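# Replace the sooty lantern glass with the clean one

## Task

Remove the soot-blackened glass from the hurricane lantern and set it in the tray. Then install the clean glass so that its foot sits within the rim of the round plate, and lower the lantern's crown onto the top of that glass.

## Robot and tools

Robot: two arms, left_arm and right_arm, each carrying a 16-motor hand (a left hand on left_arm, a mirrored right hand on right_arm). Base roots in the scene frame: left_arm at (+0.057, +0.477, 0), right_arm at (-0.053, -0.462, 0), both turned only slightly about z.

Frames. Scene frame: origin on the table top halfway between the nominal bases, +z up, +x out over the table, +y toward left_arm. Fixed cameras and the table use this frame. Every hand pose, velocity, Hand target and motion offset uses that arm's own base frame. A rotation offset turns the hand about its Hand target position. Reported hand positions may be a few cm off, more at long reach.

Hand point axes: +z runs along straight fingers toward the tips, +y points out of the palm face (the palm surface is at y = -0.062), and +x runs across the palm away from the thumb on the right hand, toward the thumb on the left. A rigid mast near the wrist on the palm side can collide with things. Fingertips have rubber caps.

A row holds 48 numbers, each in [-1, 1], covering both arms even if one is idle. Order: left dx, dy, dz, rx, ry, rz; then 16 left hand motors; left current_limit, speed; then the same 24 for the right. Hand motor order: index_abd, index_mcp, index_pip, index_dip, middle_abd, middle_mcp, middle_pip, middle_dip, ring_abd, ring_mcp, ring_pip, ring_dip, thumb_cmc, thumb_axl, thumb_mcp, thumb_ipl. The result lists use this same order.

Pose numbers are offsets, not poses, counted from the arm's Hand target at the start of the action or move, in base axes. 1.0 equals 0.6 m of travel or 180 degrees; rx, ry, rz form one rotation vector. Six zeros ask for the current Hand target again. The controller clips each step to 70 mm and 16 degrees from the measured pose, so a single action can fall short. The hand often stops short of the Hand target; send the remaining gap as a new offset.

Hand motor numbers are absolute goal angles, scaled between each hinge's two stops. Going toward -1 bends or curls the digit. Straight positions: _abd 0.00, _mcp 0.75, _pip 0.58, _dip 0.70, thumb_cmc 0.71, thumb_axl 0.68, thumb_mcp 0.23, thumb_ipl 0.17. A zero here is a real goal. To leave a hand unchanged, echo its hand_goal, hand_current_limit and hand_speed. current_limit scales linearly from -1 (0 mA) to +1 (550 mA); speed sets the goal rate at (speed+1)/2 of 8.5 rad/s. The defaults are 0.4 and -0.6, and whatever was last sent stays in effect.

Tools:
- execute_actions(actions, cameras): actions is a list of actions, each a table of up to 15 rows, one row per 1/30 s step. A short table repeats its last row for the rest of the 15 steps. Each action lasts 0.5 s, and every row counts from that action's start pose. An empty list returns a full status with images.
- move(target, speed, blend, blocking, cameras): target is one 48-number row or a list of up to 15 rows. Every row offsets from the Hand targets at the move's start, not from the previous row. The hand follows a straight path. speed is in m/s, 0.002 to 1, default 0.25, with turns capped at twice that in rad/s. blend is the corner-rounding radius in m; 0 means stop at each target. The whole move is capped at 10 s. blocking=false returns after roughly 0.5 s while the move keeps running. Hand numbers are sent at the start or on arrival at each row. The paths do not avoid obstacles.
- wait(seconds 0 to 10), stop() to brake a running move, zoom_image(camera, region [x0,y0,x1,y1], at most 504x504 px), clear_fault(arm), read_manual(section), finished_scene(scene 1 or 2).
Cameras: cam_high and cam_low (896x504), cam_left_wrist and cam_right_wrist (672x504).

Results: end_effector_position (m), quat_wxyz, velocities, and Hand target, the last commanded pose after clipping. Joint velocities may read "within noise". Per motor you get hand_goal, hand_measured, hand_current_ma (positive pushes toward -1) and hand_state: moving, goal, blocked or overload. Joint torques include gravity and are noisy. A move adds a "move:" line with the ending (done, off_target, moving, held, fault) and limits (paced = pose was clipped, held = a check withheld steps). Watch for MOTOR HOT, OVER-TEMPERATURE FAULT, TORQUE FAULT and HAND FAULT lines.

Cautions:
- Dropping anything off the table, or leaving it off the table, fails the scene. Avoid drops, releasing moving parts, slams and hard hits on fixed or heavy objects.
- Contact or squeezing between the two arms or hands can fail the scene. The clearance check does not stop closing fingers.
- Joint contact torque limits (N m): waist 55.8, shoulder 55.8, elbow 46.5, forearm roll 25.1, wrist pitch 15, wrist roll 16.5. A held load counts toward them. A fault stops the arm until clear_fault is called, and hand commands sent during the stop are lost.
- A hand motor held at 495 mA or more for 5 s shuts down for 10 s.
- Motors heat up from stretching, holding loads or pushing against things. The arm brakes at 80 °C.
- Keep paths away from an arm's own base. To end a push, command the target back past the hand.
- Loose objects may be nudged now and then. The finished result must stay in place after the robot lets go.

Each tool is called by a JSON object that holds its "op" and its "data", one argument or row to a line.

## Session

Scene 1 is done. Starting scene 2.

{"op": "execute_actions", "data": {
  "actions": []
}}

{"op": "zoom_image", "data": {
  "camera": "cam_high",
  "region": [350, 120, 650, 320]
}}

{"op": "zoom_image", "data": {
  "camera": "cam_low",
  "region": [300, 180, 700, 330]
}}

Scene clock: 0.00 s.
left_arm: end_effector_position=(+0.7589, -0.0542, +0.1675) hand_goal=(+0.000, +0.754, +0.576, +0.696, +0.000, +0.754, +0.576, +0.696, +0.000, +0.754, +0.576, +0.696, +0.714, +0.678, +0.226, +0.168) hand_measured=(+0.000, +0.754, +0.576, +0.696, +0.000, +0.754, +0.576, +0.696, +0.000, +0.754, +0.576, +0.696, +0.714, +0.678, +0.226, +0.168) hand_current_ma=(+0, +0, +0, +0, +0, +0, +0, +0, +0, +0, +0, +0, +0, +0, +0, +0) hand_state=(goal, goal, goal, goal, goal, goal, goal, goal, goal, goal, goal, goal, goal, goal, goal, goal) hand_current_limit=0.40 hand_speed=-0.60 end_effector_quat_wxyz=(+0.463, -0.231, +0.715, +0.470) | right_arm: end_effector_position=(+0.1009, -0.3049, +0.3857) hand_goal=(+0.000, +0.754, +0.576, +0.696, +0.000, +0.754, +0.576, +0.696, +0.000, +0.754, +0.576, +0.696, +0.714, +0.678, +0.226, +0.168) hand_measured=(+0.000, +0.754, +0.576, +0.696, +0.000, +0.754, +0.576, +0.696, +0.000, +0.754, +0.576, +0.696, +0.714, +0.678, +0.226, +0.168) hand_current_ma=(+0, +0, +0, +0, +0, +0, +0, +0, +0, +0, +0, +0, +0, +0, +0, +0) hand_state=(goal, goal, goal, goal, goal, goal, goal, goal, goal, goal, goal, goal, goal, goal, goal, goal) hand_current_limit=0.40 hand_speed=-0.60 end_effector_quat_wxyz=(-0.350, +0.856, -0.040, +0.378)
Joint positions: left_arm=[-0.375 -1.524 -2.283 1.547 -1.416 -1.894] | right_arm=[-1.699 0.077 -0.706 0.646 -1.697 1.295]
Joint velocities: within noise
Joint torques (N m): no reading
Motor temperatures (°C): left_arm=[31 29 30 32 33 33] | right_arm=[26 30 31 32 34 30]
Hand target: left_arm +0.7589, -0.0542, +0.1675; +0.463, -0.231, +0.715, +0.470 | right_arm +0.1009, -0.3049, +0.3857; -0.350, +0.856, -0.040, +0.378

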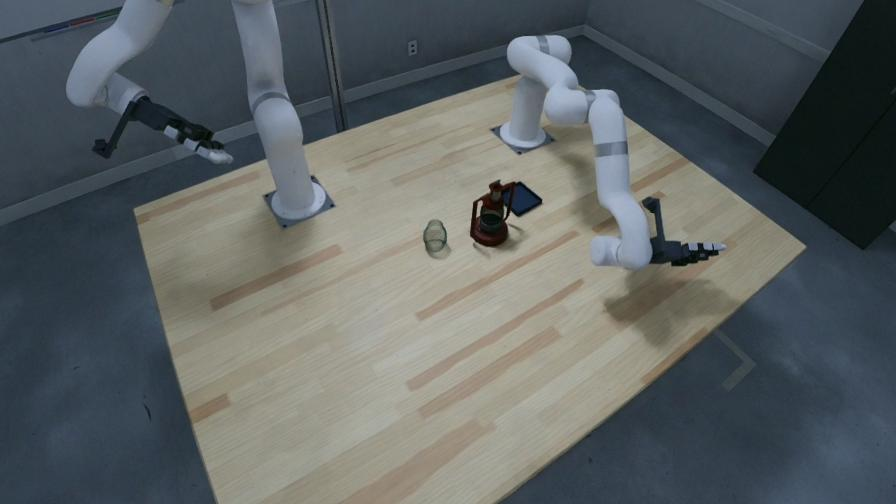

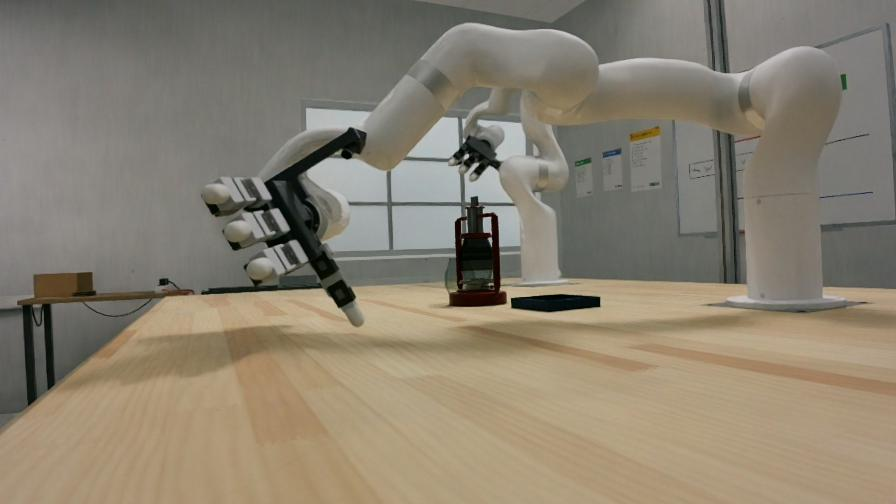

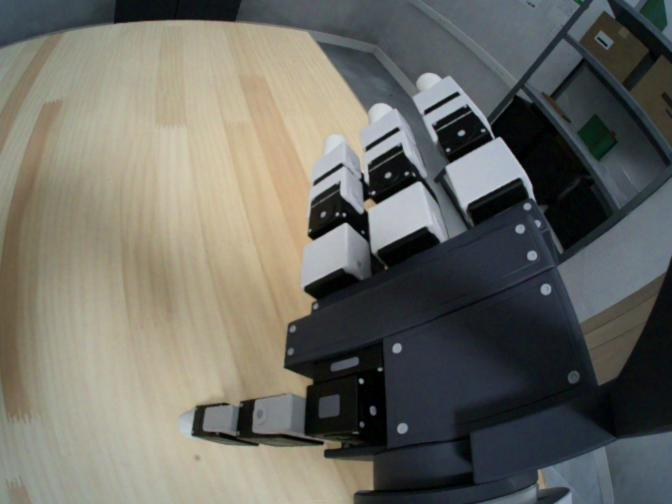

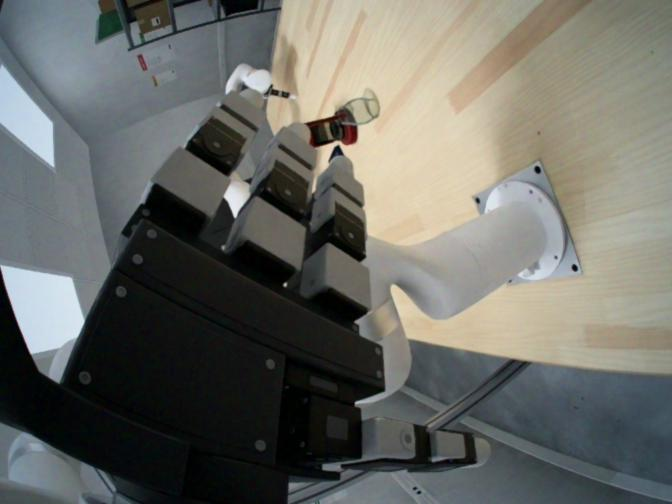

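Scaled by 1.680 from the camera's 896x504 image, which has a finer 1280x720 frame.

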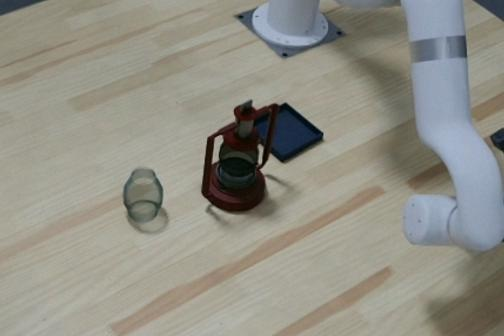

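Scaled by 1.260 from the camera's 896x504 image, which has a finer 1280x720 frame.

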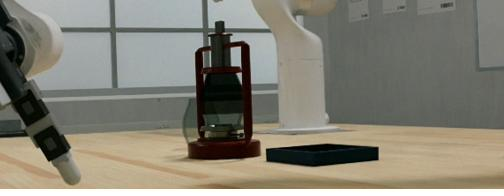

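{"op": "zoom_image", "data": {
  "camera": "cam_high",
  "region": [460, 160, 530, 250]
}}

{"op": "zoom_image", "data": {
  "camera": "cam_low",
  "region": [440, 195, 540, 315]
}}

{"op": "zoom_image", "data": {
  "camera": "cam_high",
  "region": [410, 200, 480, 270]
}}

{"op": "zoom_image", "data": {
  "camera": "cam_high",
  "region": [490, 160, 560, 240]
}}

Scaled by 5.600 from the camera's 896x504 image, which has a finer 1280x720 frame.

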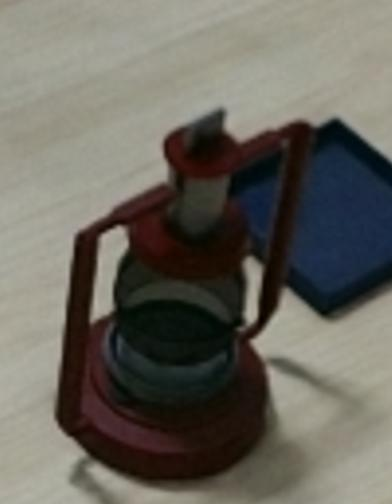

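Scaled by 4.200 from the camera's 896x504 image, which has a finer 1280x720 frame.

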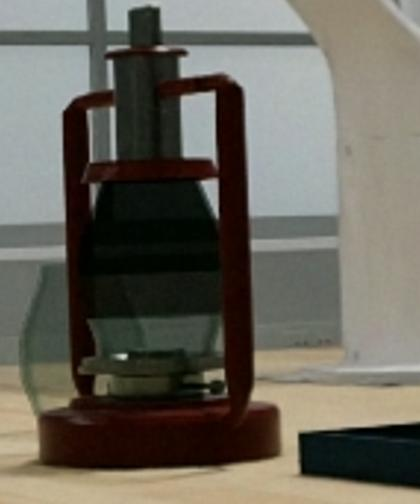

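Scaled by 7.200 from the camera's 896x504 image, which has a finer 1280x720 frame.

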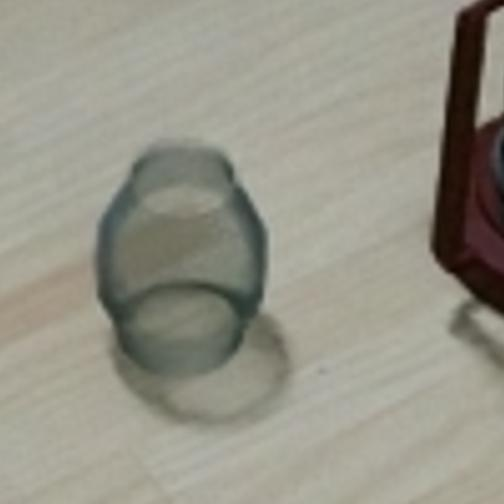

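Scaled by 6.300 from the camera's 896x504 image, which has a finer 1280x720 frame.

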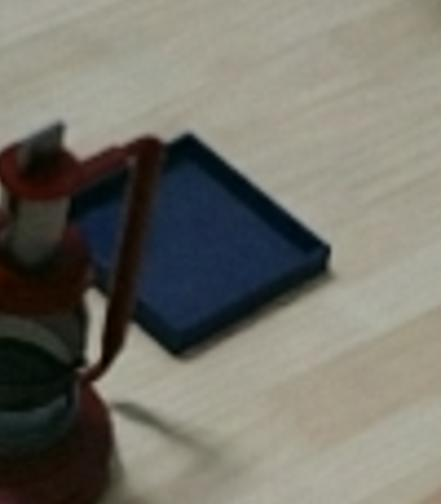

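{"op": "move", "data": {
  "target": [
    [-0.265,-0.16,0.421,-0.410,0.206,0,0.42,0.754,0.576,-0.72,-0.42,0.754,0.576,-0.72,0,-0.43,-0.7,0.4,0.714,0.678,0.226,0.168,0.0,-0.8,0.415,0.0915,-0.06,0.015,-0.15,0.16,0,0.196,-0.025,0.696,0,0.196,-0.025,0.696,0,0.754,-0.883,-0.464,-0.714,0.678,0.65,-0.594,0,-0.8],
    [-0.565,-0.51,0.454,-0.405,-0.412,0.626,0.42,0.754,0.576,-0.72,-0.42,0.754,0.576,-0.72,0,-0.43,-0.7,0.4,0.714,0.678,0.226,0.168,0.0,-0.8,0.532,0.592,-0.143,0.0303,-0.299,0.3185,0,0.196,-0.025,0.696,0,0.196,-0.025,0.696,0,0.754,-0.883,-0.464,-0.714,0.678,0.65,-0.594,0,-0.8],
    [-0.565,-0.51,0.454,-0.405,-0.412,0.626,0.42,0.754,0.576,-0.72,-0.42,0.754,0.576,-0.72,0,-0.43,-0.7,0.4,0.714,0.678,0.226,0.168,0.0,-0.8,0.465,0.842,-0.227,0.0303,-0.299,0.3185,0,0.196,-0.025,0.696,0,0.196,-0.025,0.696,0,0.754,-0.883,-0.464,-0.714,0.678,0.65,-0.594,0,-0.8]
  ],
  "speed": 0.3,
  "blend": 0.03,
  "cameras": ["all"]
}}

Scene clock: 9.90 s.
left_arm: end_effector_position=(+0.4199, -0.3602, +0.4399) hand_goal=(+0.420, +0.754, +0.576, -0.720, -0.420, +0.754, +0.576, -0.720, +0.000, -0.430, -0.700, +0.400, +0.714, +0.678, +0.226, +0.168) hand_measured=(+0.420, +0.756, +0.576, -0.716, -0.414, +0.756, +0.576, -0.718, +0.000, -0.412, -0.698, +0.402, +0.716, +0.678, +0.224, +0.168) hand_current_ma=(-2, +7, +3, +14, +22, +7, +3, +12, +2, +86, +13, +11, +8, -3, -12, -2) hand_state=(goal, goal, goal, goal, goal, goal, goal, goal, goal, goal, goal, goal, goal, goal, goal, goal) hand_current_limit=0.00 hand_speed=-0.80 end_effector_quat_wxyz=(+0.000, +1.000, +0.001, +0.000) | right_arm: end_effector_position=(+0.3799, +0.2003, +0.2495) hand_goal=(+0.000, +0.196, -0.024, +0.696, +0.000, +0.196, -0.024, +0.696, +0.000, +0.754, -0.882, -0.464, -0.714, +0.678, +0.650, -0.594) hand_measured=(+0.002, +0.196, -0.022, +0.696, +0.002, +0.196, -0.022, +0.696, +0.000, +0.752, -0.880, -0.462, -0.698, +0.678, +0.648, -0.592) hand_current_ma=(+0, +0, +1, +0, +0, +0, +1, +0, +0, -1, +1, +1, +20, +0, -1, +1) hand_state=(goal, goal, goal, goal, goal, goal, goal, goal, goal, goal, goal, goal, goal, goal, goal, goal) hand_current_limit=0.00 hand_speed=-0.80 end_effector_quat_wxyz=(+0.500, -0.501, -0.499, -0.500)
Joint positions: left_arm=[-0.606 -0.105 -1.132 0 -1.027 -3.75] | right_arm=[-0.066 -0.483 -0.4 1.506 -1.566 -0.082]
Joint torques (N m): left_arm=[-8.69 25.45 -16.25 2.77 -0.1 -0.78] | right_arm=[17.68 11.19 -10.45 3.04 -4.61 -1.88]
Hand target: left_arm +0.4199, -0.3602, +0.4399; +0.000, +1.000, +0.001, +0.000 | right_arm +0.3799, +0.2003, +0.2495; +0.500, -0.501, -0.499, -0.500
Off the commanded pose: left_arm 0.000 m, 0 deg | right_arm 0.000 m, 0 deg.
move: done

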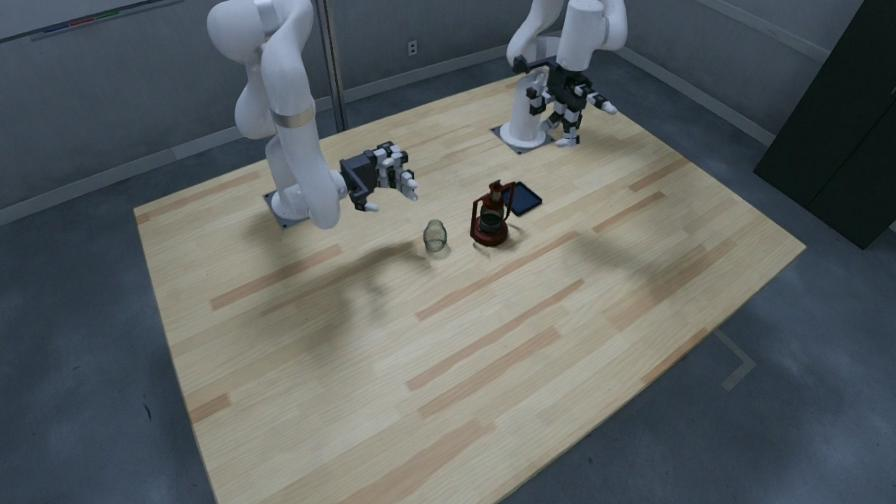

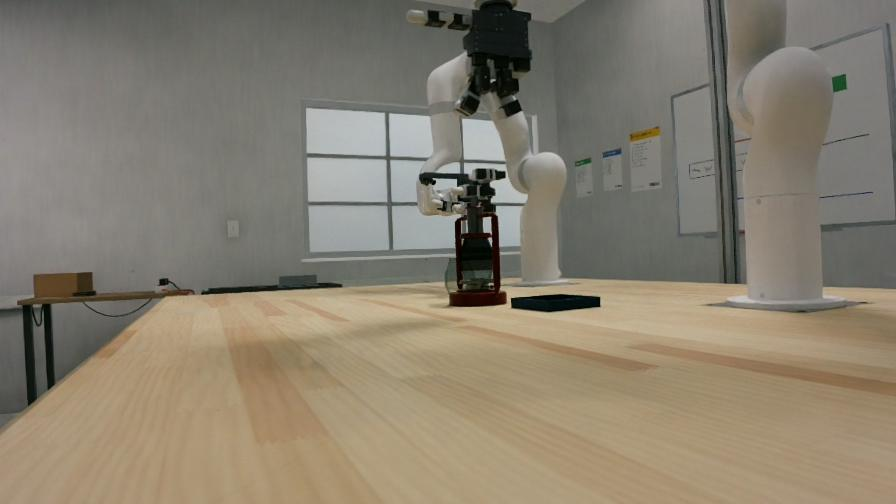

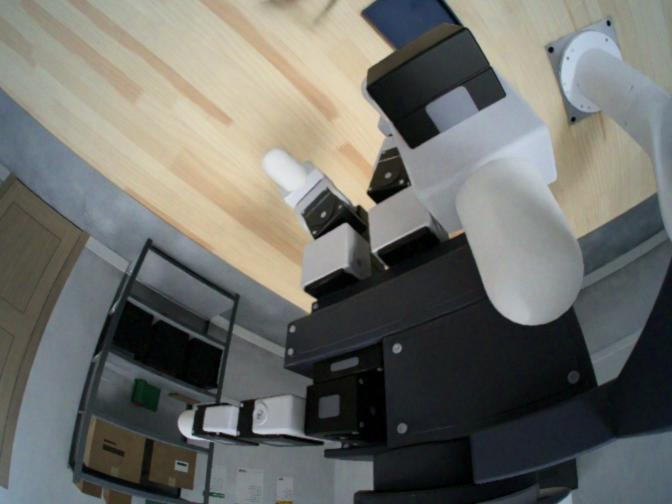

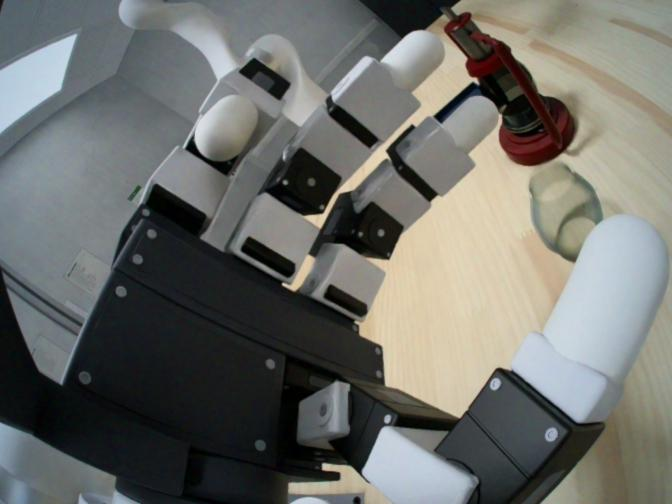

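{"op": "move", "data": {
  "target": [
    [-0.0778,-0.2212,-0.066,0,0,0,0.42,0.754,0.576,-0.72,-0.42,0.754,0.576,-0.72,0,-0.43,-0.7,0.4,0.714,0.678,0.226,0.168,0.0,-0.8,-0.0332,0.4882,-0.0492,0,0,0,0,0.315,-0.226,0.696,0,0.315,-0.226,0.696,0,0.754,-0.883,-0.464,-0.714,0.678,0.666,-0.73,0,-0.9],
    [-0.0778,-0.2212,-0.1332,0,0,0,0.42,0.754,0.576,-0.72,-0.42,0.754,0.576,-0.72,0,-0.43,-0.7,0.4,0.714,0.678,0.226,0.168,0.0,-0.8,-0.0332,0.4882,-0.2392,0,0,0,0,0.315,-0.226,0.696,0,0.315,-0.226,0.696,0,0.754,-0.883,-0.464,-0.714,0.678,0.666,-0.73,0,-0.9]
  ],
  "speed": 0.12,
  "blend": 0.02,
  "cameras": ["all"]
}}

{"op": "zoom_image", "data": {
  "camera": "cam_high",
  "region": [440, 130, 550, 250]
}}

{"op": "zoom_image", "data": {
  "camera": "cam_low",
  "region": [430, 150, 560, 310]
}}

Scene clock: 14.20 s.
left_arm: end_effector_position=(+0.3732, -0.4930, +0.3600) hand_goal=(+0.420, +0.754, +0.576, -0.720, -0.420, +0.754, +0.576, -0.720, +0.000, -0.430, -0.700, +0.400, +0.714, +0.678, +0.226, +0.168) hand_measured=(+0.420, +0.756, +0.576, -0.716, -0.414, +0.756, +0.576, -0.718, +0.000, -0.412, -0.698, +0.402, +0.716, +0.678, +0.224, +0.168) hand_current_ma=(-2, +7, +3, +14, +22, +6, +3, +12, +2, +86, +13, +11, +8, -3, -13, -2) hand_state=(goal, goal, goal, goal, goal, goal, goal, goal, goal, goal, goal, goal, goal, goal, goal, goal) hand_current_limit=0.00 hand_speed=-0.80 end_effector_quat_wxyz=(+0.000, +1.000, +0.001, +0.000) | right_arm: end_effector_position=(+0.3600, +0.4932, +0.1061) hand_goal=(+0.000, +0.316, -0.226, +0.696, +0.000, +0.316, -0.226, +0.696, +0.000, +0.754, -0.882, -0.464, -0.714, +0.678, +0.666, -0.730) hand_measured=(+0.002, +0.314, -0.222, +0.696, +0.002, +0.314, -0.224, +0.696, +0.000, +0.752, -0.880, -0.462, -0.698, +0.678, +0.664, -0.728) hand_current_ma=(+0, -1, +2, +0, +0, -1, +1, +0, +0, -1, +1, +1, +20, +0, -1, +1) hand_state=(goal, goal, goal, goal, goal, goal, goal, goal, goal, goal, goal, goal, goal, goal, goal, goal) hand_current_limit=0.00 hand_speed=-0.90 end_effector_quat_wxyz=(+0.500, -0.501, -0.499, -0.500)
Joint positions: left_arm=[-0.861 -0.297 -1.175 -0.001 -0.878 -4.005] | right_arm=[0.783 -0.995 -0.791 2.344 -1.715 -0.144]
Joint torques (N m): left_arm=[-9.73 17 -15.91 2.35 1.46 -0.41] | right_arm=[17.88 23.07 -9.16 -2.85 -4.8 -1.88]
Hand target: left_arm +0.3732, -0.4930, +0.3600; +0.000, +1.000, +0.001, +0.000 | right_arm +0.3600, +0.4932, +0.1060; +0.500, -0.501, -0.499, -0.500
Off the commanded pose: left_arm 0.000 m, 0 deg | right_arm 0.000 m, 0 deg.
move: done

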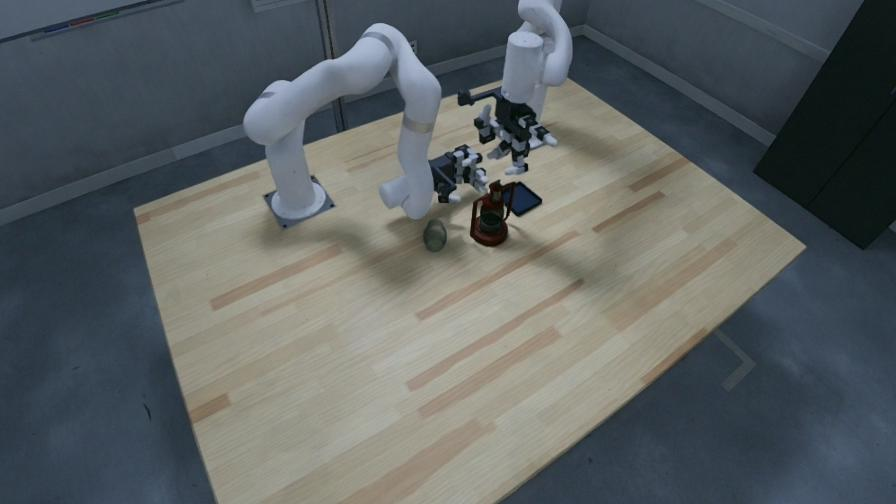

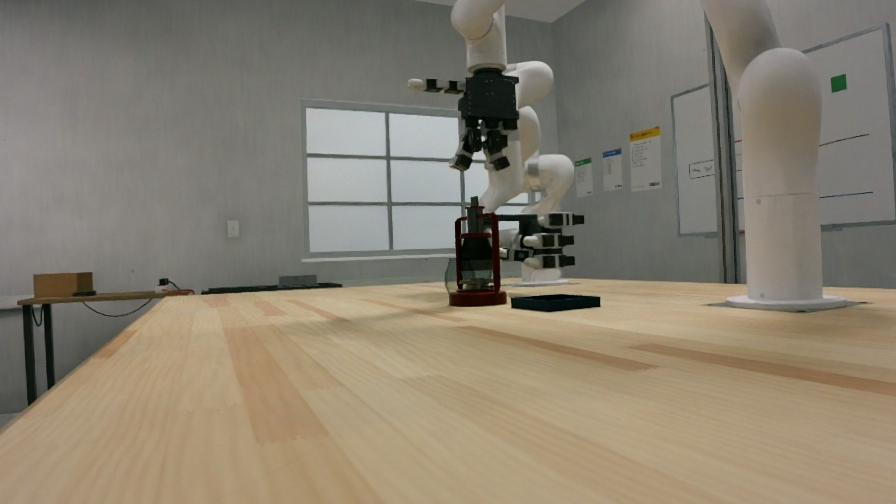

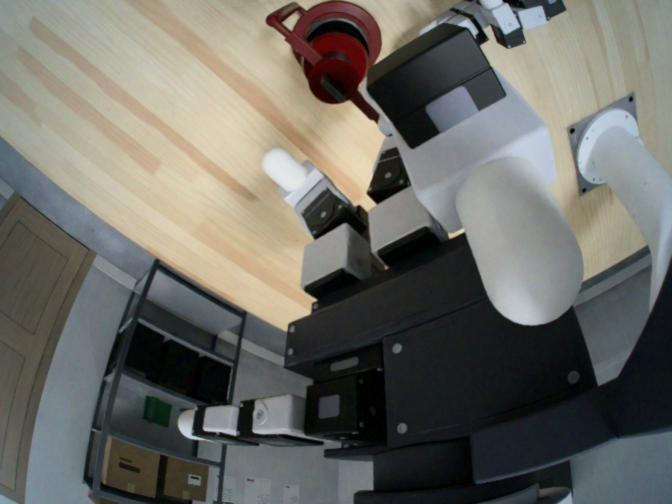

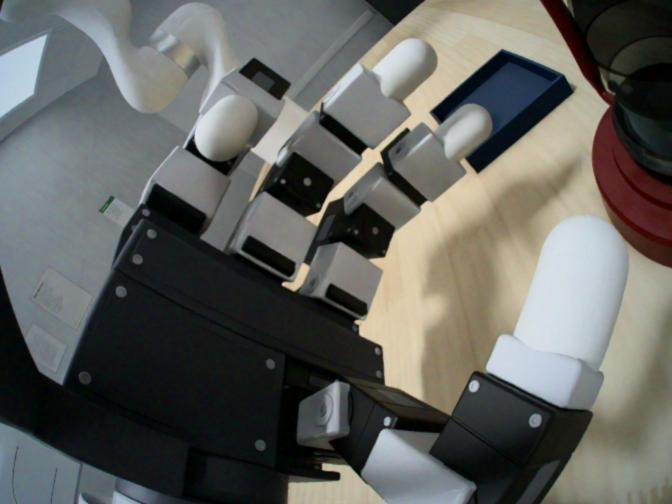

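Scaled by 4.200 from the camera's 896x504 image, which has a finer 1280x720 frame.

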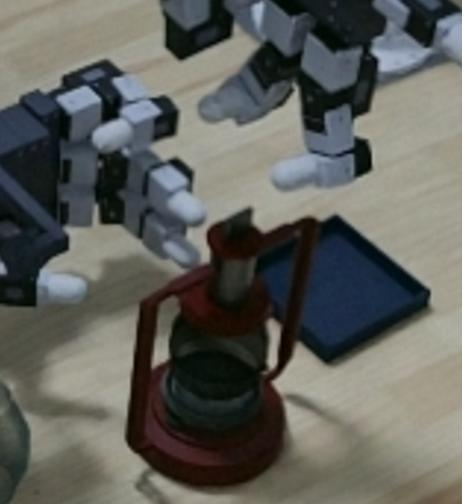

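Scaled by 3.150 from the camera's 896x504 image, which has a finer 1280x720 frame.

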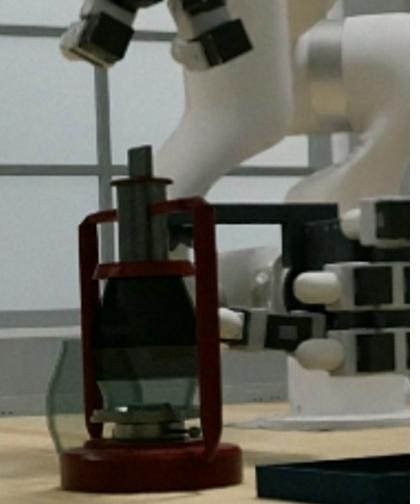

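{"op": "move", "data": {
  "target": [0,0,-0.1417,0,0,0,0.42,0.754,0.576,-0.72,-0.42,0.754,0.576,-0.72,0,-0.43,-0.7,0.4,0.714,0.678,0.226,0.168,0.0,-0.8,0,0,0,0,0,0,0,0.315,-0.226,0.696,0,0.315,-0.226,0.696,0,0.754,-0.883,-0.464,-0.714,0.678,0.666,-0.73,0,-0.9],
  "speed": 0.06,
  "cameras": ["cam_high","cam_low","cam_left_wrist"]
}}

{"op": "zoom_image", "data": {
  "camera": "cam_left_wrist",
  "region": [230, 0, 450, 200]
}}

{"op": "zoom_image", "data": {
  "camera": "cam_low",
  "region": [455, 185, 535, 285]
}}

Scene clock: 16.17 s.
left_arm: end_effector_position=(+0.3732, -0.4930, +0.2750) hand_goal=(+0.420, +0.754, +0.576, -0.720, -0.420, +0.754, +0.576, -0.720, +0.000, -0.430, -0.700, +0.400, +0.714, +0.678, +0.226, +0.168) hand_measured=(+0.420, +0.756, +0.576, -0.716, -0.414, +0.756, +0.576, -0.718, +0.000, -0.412, -0.698, +0.402, +0.716, +0.678, +0.224, +0.168) hand_current_ma=(-2, +7, +3, +14, +22, +6, +3, +12, +2, +86, +13, +11, +8, -3, -14, -2) hand_state=(goal, goal, goal, goal, goal, goal, goal, goal, goal, goal, goal, goal, goal, goal, goal, goal) hand_current_limit=0.00 hand_speed=-0.80 end_effector_quat_wxyz=(+0.000, +1.000, +0.001, +0.000) | right_arm: end_effector_position=(+0.3600, +0.4932, +0.1060) hand_goal=(+0.000, +0.316, -0.226, +0.696, +0.000, +0.316, -0.226, +0.696, +0.000, +0.754, -0.882, -0.464, -0.714, +0.678, +0.666, -0.730) hand_measured=(+0.002, +0.314, -0.222, +0.696, +0.002, +0.314, -0.224, +0.696, +0.000, +0.752, -0.880, -0.462, -0.698, +0.678, +0.664, -0.728) hand_current_ma=(+0, -1, +2, +0, +0, -1, +1, +0, +0, -1, +1, +1, +20, +0, -1, +1) hand_state=(goal, goal, goal, goal, goal, goal, goal, goal, goal, goal, goal, goal, goal, goal, goal, goal) hand_current_limit=0.00 hand_speed=-0.90 end_effector_quat_wxyz=(+0.500, -0.501, -0.499, -0.500)
Joint positions: left_arm=[-0.861 -0.391 -1.091 -0.001 -0.699 -4.004] | right_arm=[0.783 -0.995 -0.791 2.344 -1.715 -0.144]
Joint torques (N m): left_arm=[-9.06 18.92 -15 -0.9 1.43 0.75] | right_arm=[16.27 20.35 -8.58 -2.64 -4.29 -1.69]
Hand target: left_arm +0.3732, -0.4930, +0.2750; +0.000, +1.000, +0.001, +0.000 | right_arm +0.3600, +0.4932, +0.1060; +0.500, -0.501, -0.499, -0.500
Off the commanded pose: left_arm 0.000 m, 0 deg | right_arm 0.000 m, 0 deg.
move: done
Images, in order (width x height): cam_high 896x504, cam_low 896x504, cam_left_wrist 672x504.

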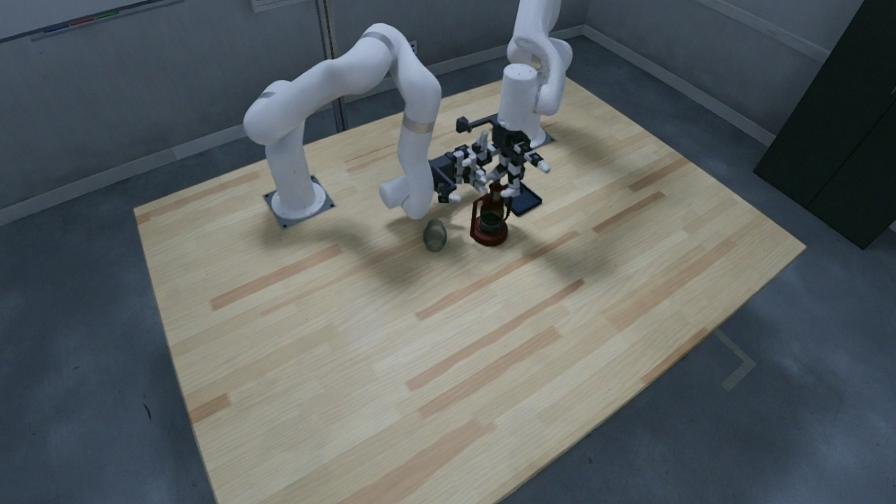

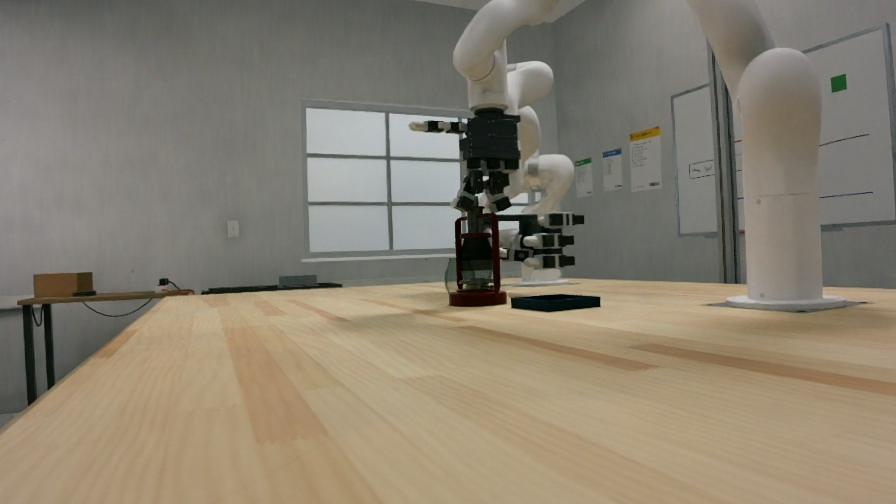

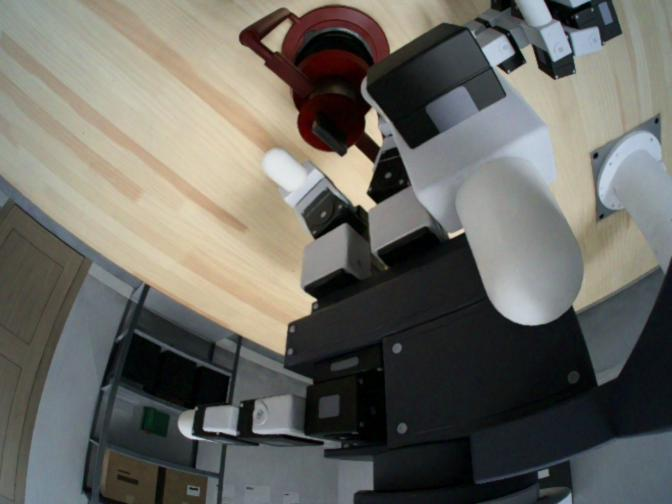

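Scaled by 2.291 from the camera's 672x504 image, which has a finer 960x720 frame.

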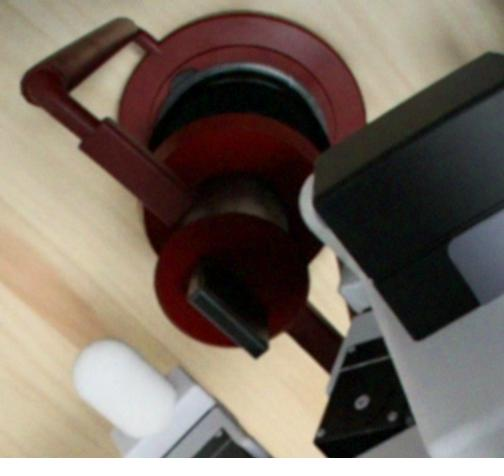

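Scaled by 5.040 from the camera's 896x504 image, which has a finer 1280x720 frame.

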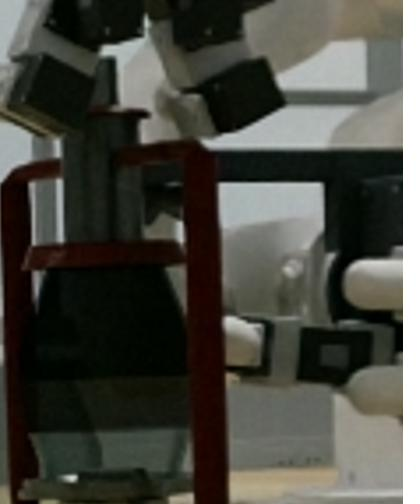

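{"op": "move", "data": {
  "target": [
    [0,0,-0.0253,0,0,0,0.42,0.754,0.576,-0.72,-0.42,0.754,0.576,-0.72,0,-0.43,-0.7,0.4,0.714,0.678,0.226,0.168,0.0,-0.9,0,0,0,0,0,0,0,0.315,-0.226,0.696,0,0.315,-0.226,0.696,0,0.754,-0.883,-0.464,-0.714,0.678,0.666,-0.73,0,-0.9],
    [0,0,-0.0253,0,0,0,-0.1,0.754,0.576,-0.72,0.1,0.754,0.576,-0.72,0,-0.43,-0.7,0.4,0.714,0.678,0.226,0.168,0.2,-0.93,0,0,0,0,0,0,0,0.315,-0.226,0.696,0,0.315,-0.226,0.696,0,0.754,-0.883,-0.464,-0.714,0.678,0.666,-0.73,0,-0.9]
  ],
  "speed": 0.04,
  "cameras": ["cam_high","cam_low","cam_left_wrist"]
}}

{"op": "zoom_image", "data": {
  "camera": "cam_left_wrist",
  "region": [230, 0, 450, 200]
}}

{"op": "zoom_image", "data": {
  "camera": "cam_low",
  "region": [455, 185, 535, 285]
}}

Scene clock: 18.80 s.
left_arm: end_effector_position=(+0.3731, -0.4930, +0.2598) hand_goal=(-0.100, +0.754, +0.576, -0.720, +0.100, +0.754, +0.576, -0.720, +0.000, -0.430, -0.700, +0.400, +0.714, +0.678, +0.226, +0.168) hand_measured=(+0.050, +0.756, +0.578, -0.716, -0.132, +0.756, +0.576, -0.718, +0.000, -0.412, -0.698, +0.402, +0.716, +0.678, +0.224, +0.168) hand_current_ma=(+330, +7, +5, +14, -330, +6, +4, +12, +2, +86, +13, +11, +8, -3, -14, -2) hand_state=(blocked, goal, goal, goal, blocked, goal, goal, goal, goal, goal, goal, goal, goal, goal, goal, goal) hand_current_limit=0.20 hand_speed=-0.93 end_effector_quat_wxyz=(+0.000, +1.000, +0.001, +0.000) | right_arm: end_effector_position=(+0.3600, +0.4932, +0.1060) hand_goal=(+0.000, +0.316, -0.226, +0.696, +0.000, +0.316, -0.226, +0.696, +0.000, +0.754, -0.882, -0.464, -0.714, +0.678, +0.666, -0.730) hand_measured=(+0.002, +0.314, -0.222, +0.696, +0.002, +0.314, -0.224, +0.696, +0.000, +0.752, -0.880, -0.462, -0.698, +0.678, +0.664, -0.728) hand_current_ma=(+0, -1, +2, +0, +0, -1, +1, +0, +0, -1, +1, +1, +20, +0, -1, +1) hand_state=(goal, goal, goal, goal, goal, goal, goal, goal, goal, goal, goal, goal, goal, goal, goal, goal) hand_current_limit=0.00 hand_speed=-0.90 end_effector_quat_wxyz=(+0.500, -0.501, -0.499, -0.500)
Joint positions: left_arm=[-0.861 -0.412 -1.08 -0.001 -0.668 -4.004] | right_arm=[0.783 -0.995 -0.791 2.344 -1.715 -0.144]
Joint torques (N m): left_arm=[-5.52 20.12 -17.67 0.11 1.39 0.64] | right_arm=[18.26 21.22 -8.82 -2.32 -3.99 -1.28]
Hand target: left_arm +0.3732, -0.4930, +0.2598; +0.000, +1.000, +0.001, +0.000 | right_arm +0.3600, +0.4932, +0.1060; +0.500, -0.501, -0.499, -0.500
Off the commanded pose: left_arm 0.000 m, 0 deg | right_arm 0.000 m, 0 deg.
move: done
Images, in order (width x height): cam_high 896x504, cam_low 896x504, cam_left_wrist 672x504.

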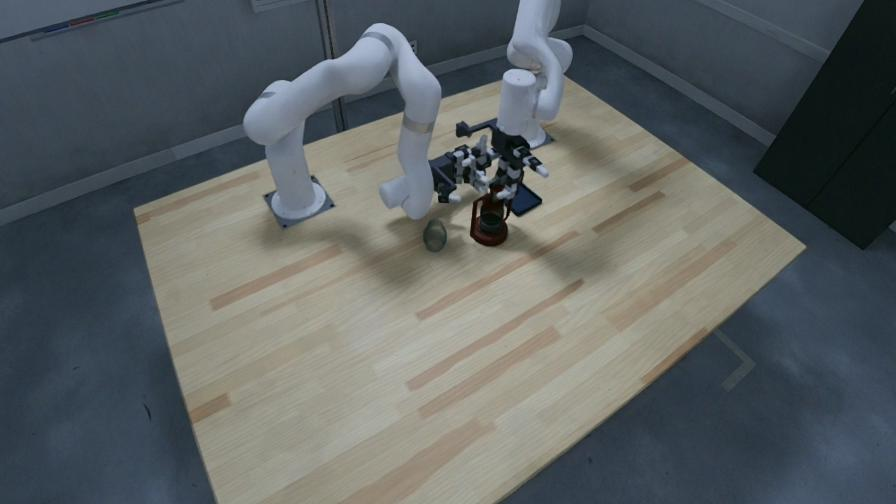

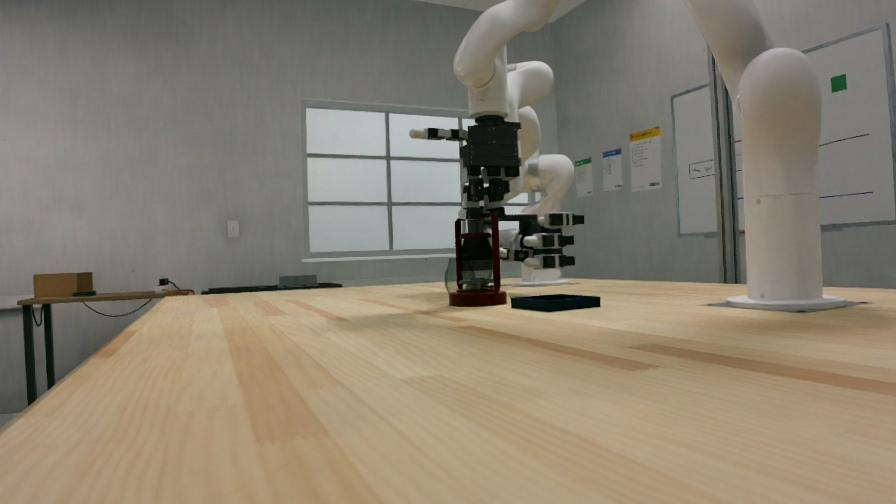

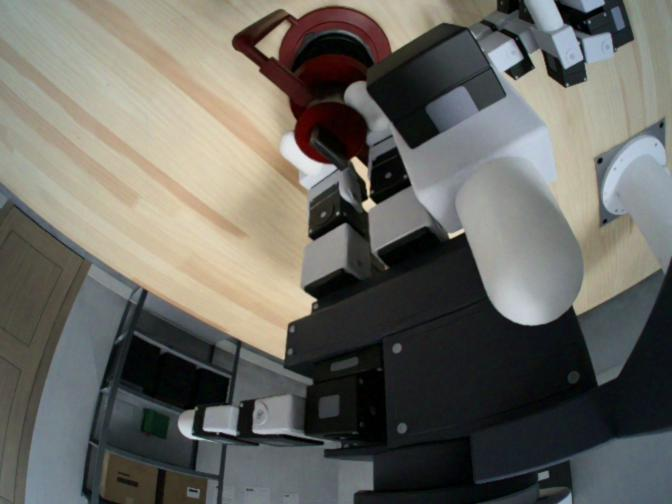

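Scaled by 2.291 from the camera's 672x504 image, which has a finer 960x720 frame.

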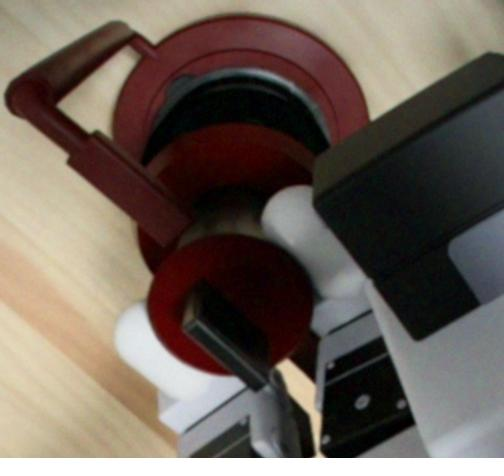

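Scaled by 5.040 from the camera's 896x504 image, which has a finer 1280x720 frame.

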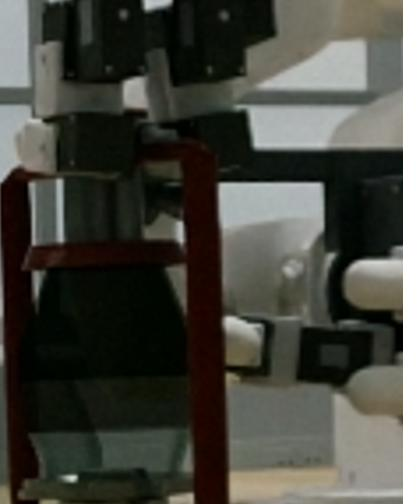

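{"op": "move", "data": {
  "target": [
    [-0.0033,0,0,0,0,0,-0.1,0.754,0.576,-0.72,0.1,0.754,0.576,-0.72,0,-0.43,-0.7,0.4,0.714,0.678,0.226,0.168,0.35,-0.93,0,0,0,0,0,0,0,0.315,-0.226,0.696,0,0.315,-0.226,0.696,0,0.754,-0.883,-0.464,-0.714,0.678,0.666,-0.73,0,-0.9],
    [-0.0033,0,0.0333,0,0,0,-0.1,0.754,0.576,-0.72,0.1,0.754,0.576,-0.72,0,-0.43,-0.7,0.4,0.714,0.678,0.226,0.168,0.35,-0.93,0,0,0,0,0,0,0,0.315,-0.226,0.696,0,0.315,-0.226,0.696,0,0.754,-0.883,-0.464,-0.714,0.678,0.666,-0.73,0,-0.9]
  ],
  "speed": 0.02,
  "cameras": ["cam_low"]
}}

{"op": "zoom_image", "data": {
  "camera": "cam_low",
  "region": [455, 185, 535, 285]
}}

Scene clock: 21.07 s.
left_arm: end_effector_position=(+0.3712, -0.4930, +0.2797) hand_goal=(-0.100, +0.754, +0.576, -0.720, +0.100, +0.754, +0.576, -0.720, +0.000, -0.430, -0.700, +0.400, +0.714, +0.678, +0.226, +0.168) hand_measured=(+0.074, +0.754, +0.604, -0.678, -0.088, +0.756, +0.604, -0.684, +0.000, -0.412, -0.698, +0.402, +0.716, +0.678, +0.224, +0.168) hand_current_ma=(+371, +0, +131, +198, -371, +12, +128, +167, +2, +86, +13, +11, +8, -3, -14, -2) hand_state=(blocked, goal, blocked, blocked, blocked, goal, blocked, blocked, goal, goal, goal, goal, goal, goal, goal, goal) hand_current_limit=0.35 hand_speed=-0.93 end_effector_quat_wxyz=(+0.000, +1.000, +0.001, +0.000) | right_arm: end_effector_position=(+0.3600, +0.4932, +0.1060) hand_goal=(+0.000, +0.316, -0.226, +0.696, +0.000, +0.316, -0.226, +0.696, +0.000, +0.754, -0.882, -0.464, -0.714, +0.678, +0.666, -0.730) hand_measured=(+0.002, +0.314, -0.222, +0.696, +0.002, +0.314, -0.224, +0.696, +0.000, +0.752, -0.880, -0.462, -0.698, +0.678, +0.664, -0.728) hand_current_ma=(+0, -1, +2, +0, +0, -1, +1, +0, +0, -1, +1, +1, +20, +0, -1, +1) hand_state=(goal, goal, goal, goal, goal, goal, goal, goal, goal, goal, goal, goal, goal, goal, goal, goal) hand_current_limit=0.00 hand_speed=-0.90 end_effector_quat_wxyz=(+0.500, -0.501, -0.499, -0.500)
Joint positions: left_arm=[-0.864 -0.382 -1.09 -0.001 -0.708 -4.007] | right_arm=[0.783 -0.995 -0.791 2.344 -1.715 -0.144]
Joint torques (N m): left_arm=[-2.95 36.1 -27.2 2.31 -1.86 -0.82] | right_arm=[17.97 21.49 -8.63 -2.5 -3.29 -1.24]
Hand target: left_arm +0.3712, -0.4930, +0.2798; +0.000, +1.000, +0.001, +0.000 | right_arm +0.3600, +0.4932, +0.1060; +0.500, -0.501, -0.499, -0.500
Off the commanded pose: left_arm 0.000 m, 0 deg | right_arm 0.000 m, 0 deg.
move: done
Images, in order (width x height): cam_low 896x504.

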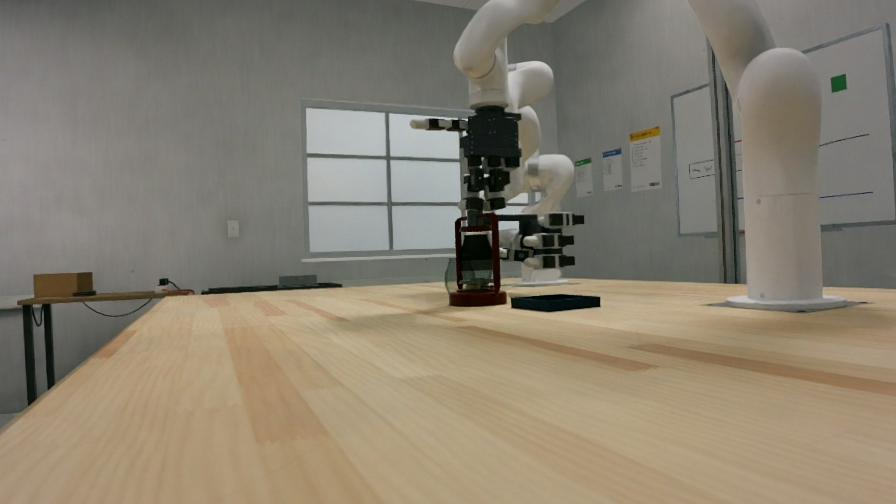

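Scaled by 5.040 from the camera's 896x504 image, which has a finer 1280x720 frame.

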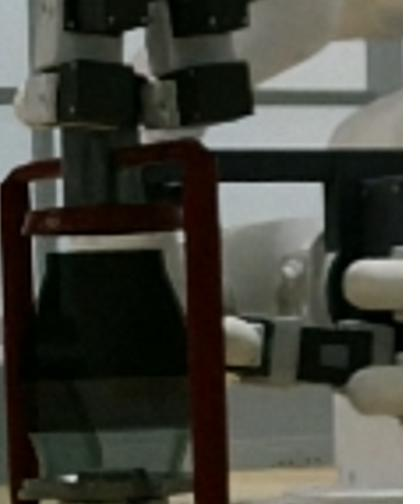

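{"op": "move", "data": {
  "target": [0,0,0.0272,0,0,0,-0.1,0.754,0.576,-0.72,0.1,0.754,0.576,-0.72,0,-0.43,-0.7,0.4,0.714,0.678,0.226,0.168,0.35,-0.93,0,0,0,0,0,0,0,0.315,-0.226,0.696,0,0.315,-0.226,0.696,0,0.754,-0.883,-0.464,-0.714,0.678,0.666,-0.73,0,-0.9],
  "speed": 0.02,
  "cameras": ["cam_low","cam_high"]
}}

{"op": "zoom_image", "data": {
  "camera": "cam_low",
  "region": [455, 205, 535, 285]
}}

{"op": "zoom_image", "data": {
  "camera": "cam_high",
  "region": [460, 160, 530, 250]
}}

Scene clock: 28.23 s.
left_arm: end_effector_position=(+0.3712, -0.4929, +0.2960) hand_goal=(-0.100, +0.754, +0.576, -0.720, +0.100, +0.754, +0.576, -0.720, +0.000, -0.430, -0.700, +0.400, +0.714, +0.678, +0.226, +0.168) hand_measured=(+0.074, +0.754, +0.624, -0.636, -0.088, +0.762, +0.628, -0.656, +0.000, -0.412, -0.698, +0.402, +0.716, +0.678, +0.224, +0.168) hand_current_ma=(+371, -1, +229, +371, -371, +37, +243, +305, +2, +86, +13, +11, +8, -3, -14, -2) hand_state=(blocked, goal, blocked, blocked, blocked, goal, blocked, blocked, goal, goal, goal, goal, goal, goal, goal, goal) hand_current_limit=0.35 hand_speed=-0.93 end_effector_quat_wxyz=(+0.000, +1.000, +0.001, +0.000) | right_arm: end_effector_position=(+0.3600, +0.4932, +0.1060) hand_goal=(+0.000, +0.316, -0.226, +0.696, +0.000, +0.316, -0.226, +0.696, +0.000, +0.754, -0.882, -0.464, -0.714, +0.678, +0.666, -0.730) hand_measured=(+0.002, +0.314, -0.222, +0.696, +0.002, +0.314, -0.224, +0.696, +0.000, +0.752, -0.880, -0.462, -0.698, +0.678, +0.664, -0.728) hand_current_ma=(+0, -1, +2, +0, +0, -1, +1, +0, +0, -1, +1, +1, +20, +0, -1, +1) hand_state=(goal, goal, goal, goal, goal, goal, goal, goal, goal, goal, goal, goal, goal, goal, goal, goal) hand_current_limit=0.00 hand_speed=-0.90 end_effector_quat_wxyz=(+0.500, -0.501, -0.499, -0.500)
Joint positions: left_arm=[-0.864 -0.362 -1.104 -0.001 -0.742 -4.007] | right_arm=[0.783 -0.995 -0.791 2.344 -1.715 -0.144]
Joint torques (N m): left_arm=[8.8 41.54 -33.32 2.71 -1.63 -0.85] | right_arm=[17.72 22.22 -8.77 -2.75 -2.46 -0.84]
Hand target: left_arm +0.3712, -0.4930, +0.2961; +0.000, +1.000, +0.001, +0.000 | right_arm +0.3600, +0.4932, +0.1060; +0.500, -0.501, -0.499, -0.500
Off the commanded pose: left_arm 0.000 m, 0 deg | right_arm 0.000 m, 0 deg.
move: done
Images, in order (width x height): cam_high 896x504, cam_low 896x504.

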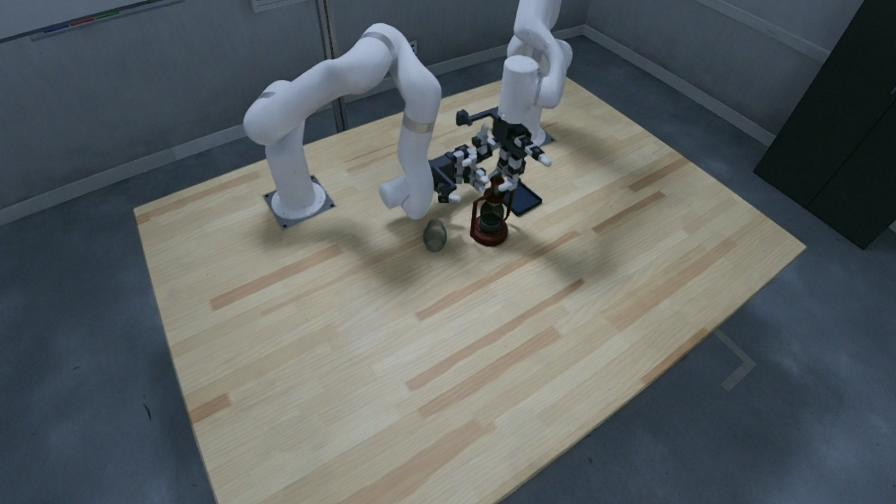

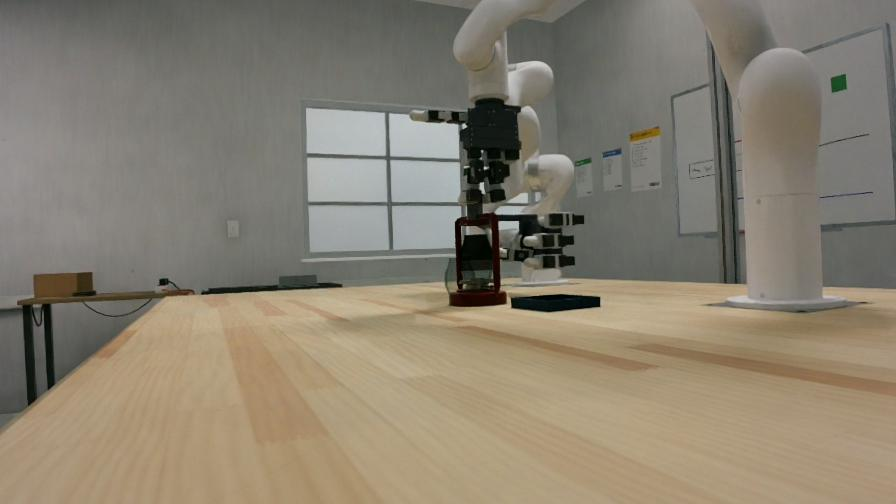

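Scaled by 6.300 from the camera's 896x504 image, which has a finer 1280x720 frame.

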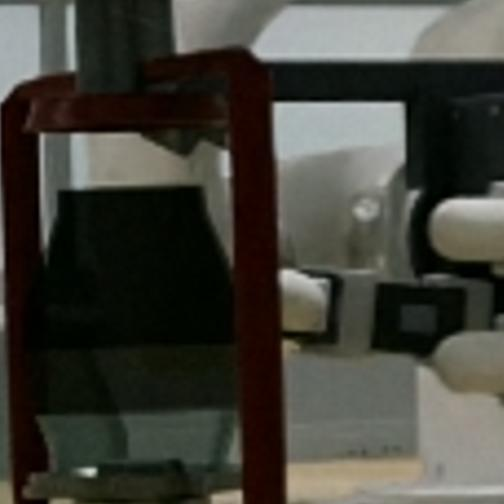

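Scaled by 5.600 from the camera's 896x504 image, which has a finer 1280x720 frame.

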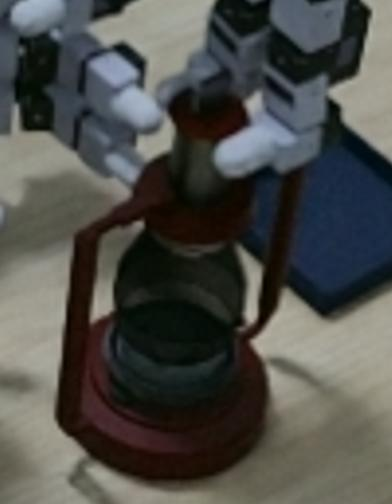

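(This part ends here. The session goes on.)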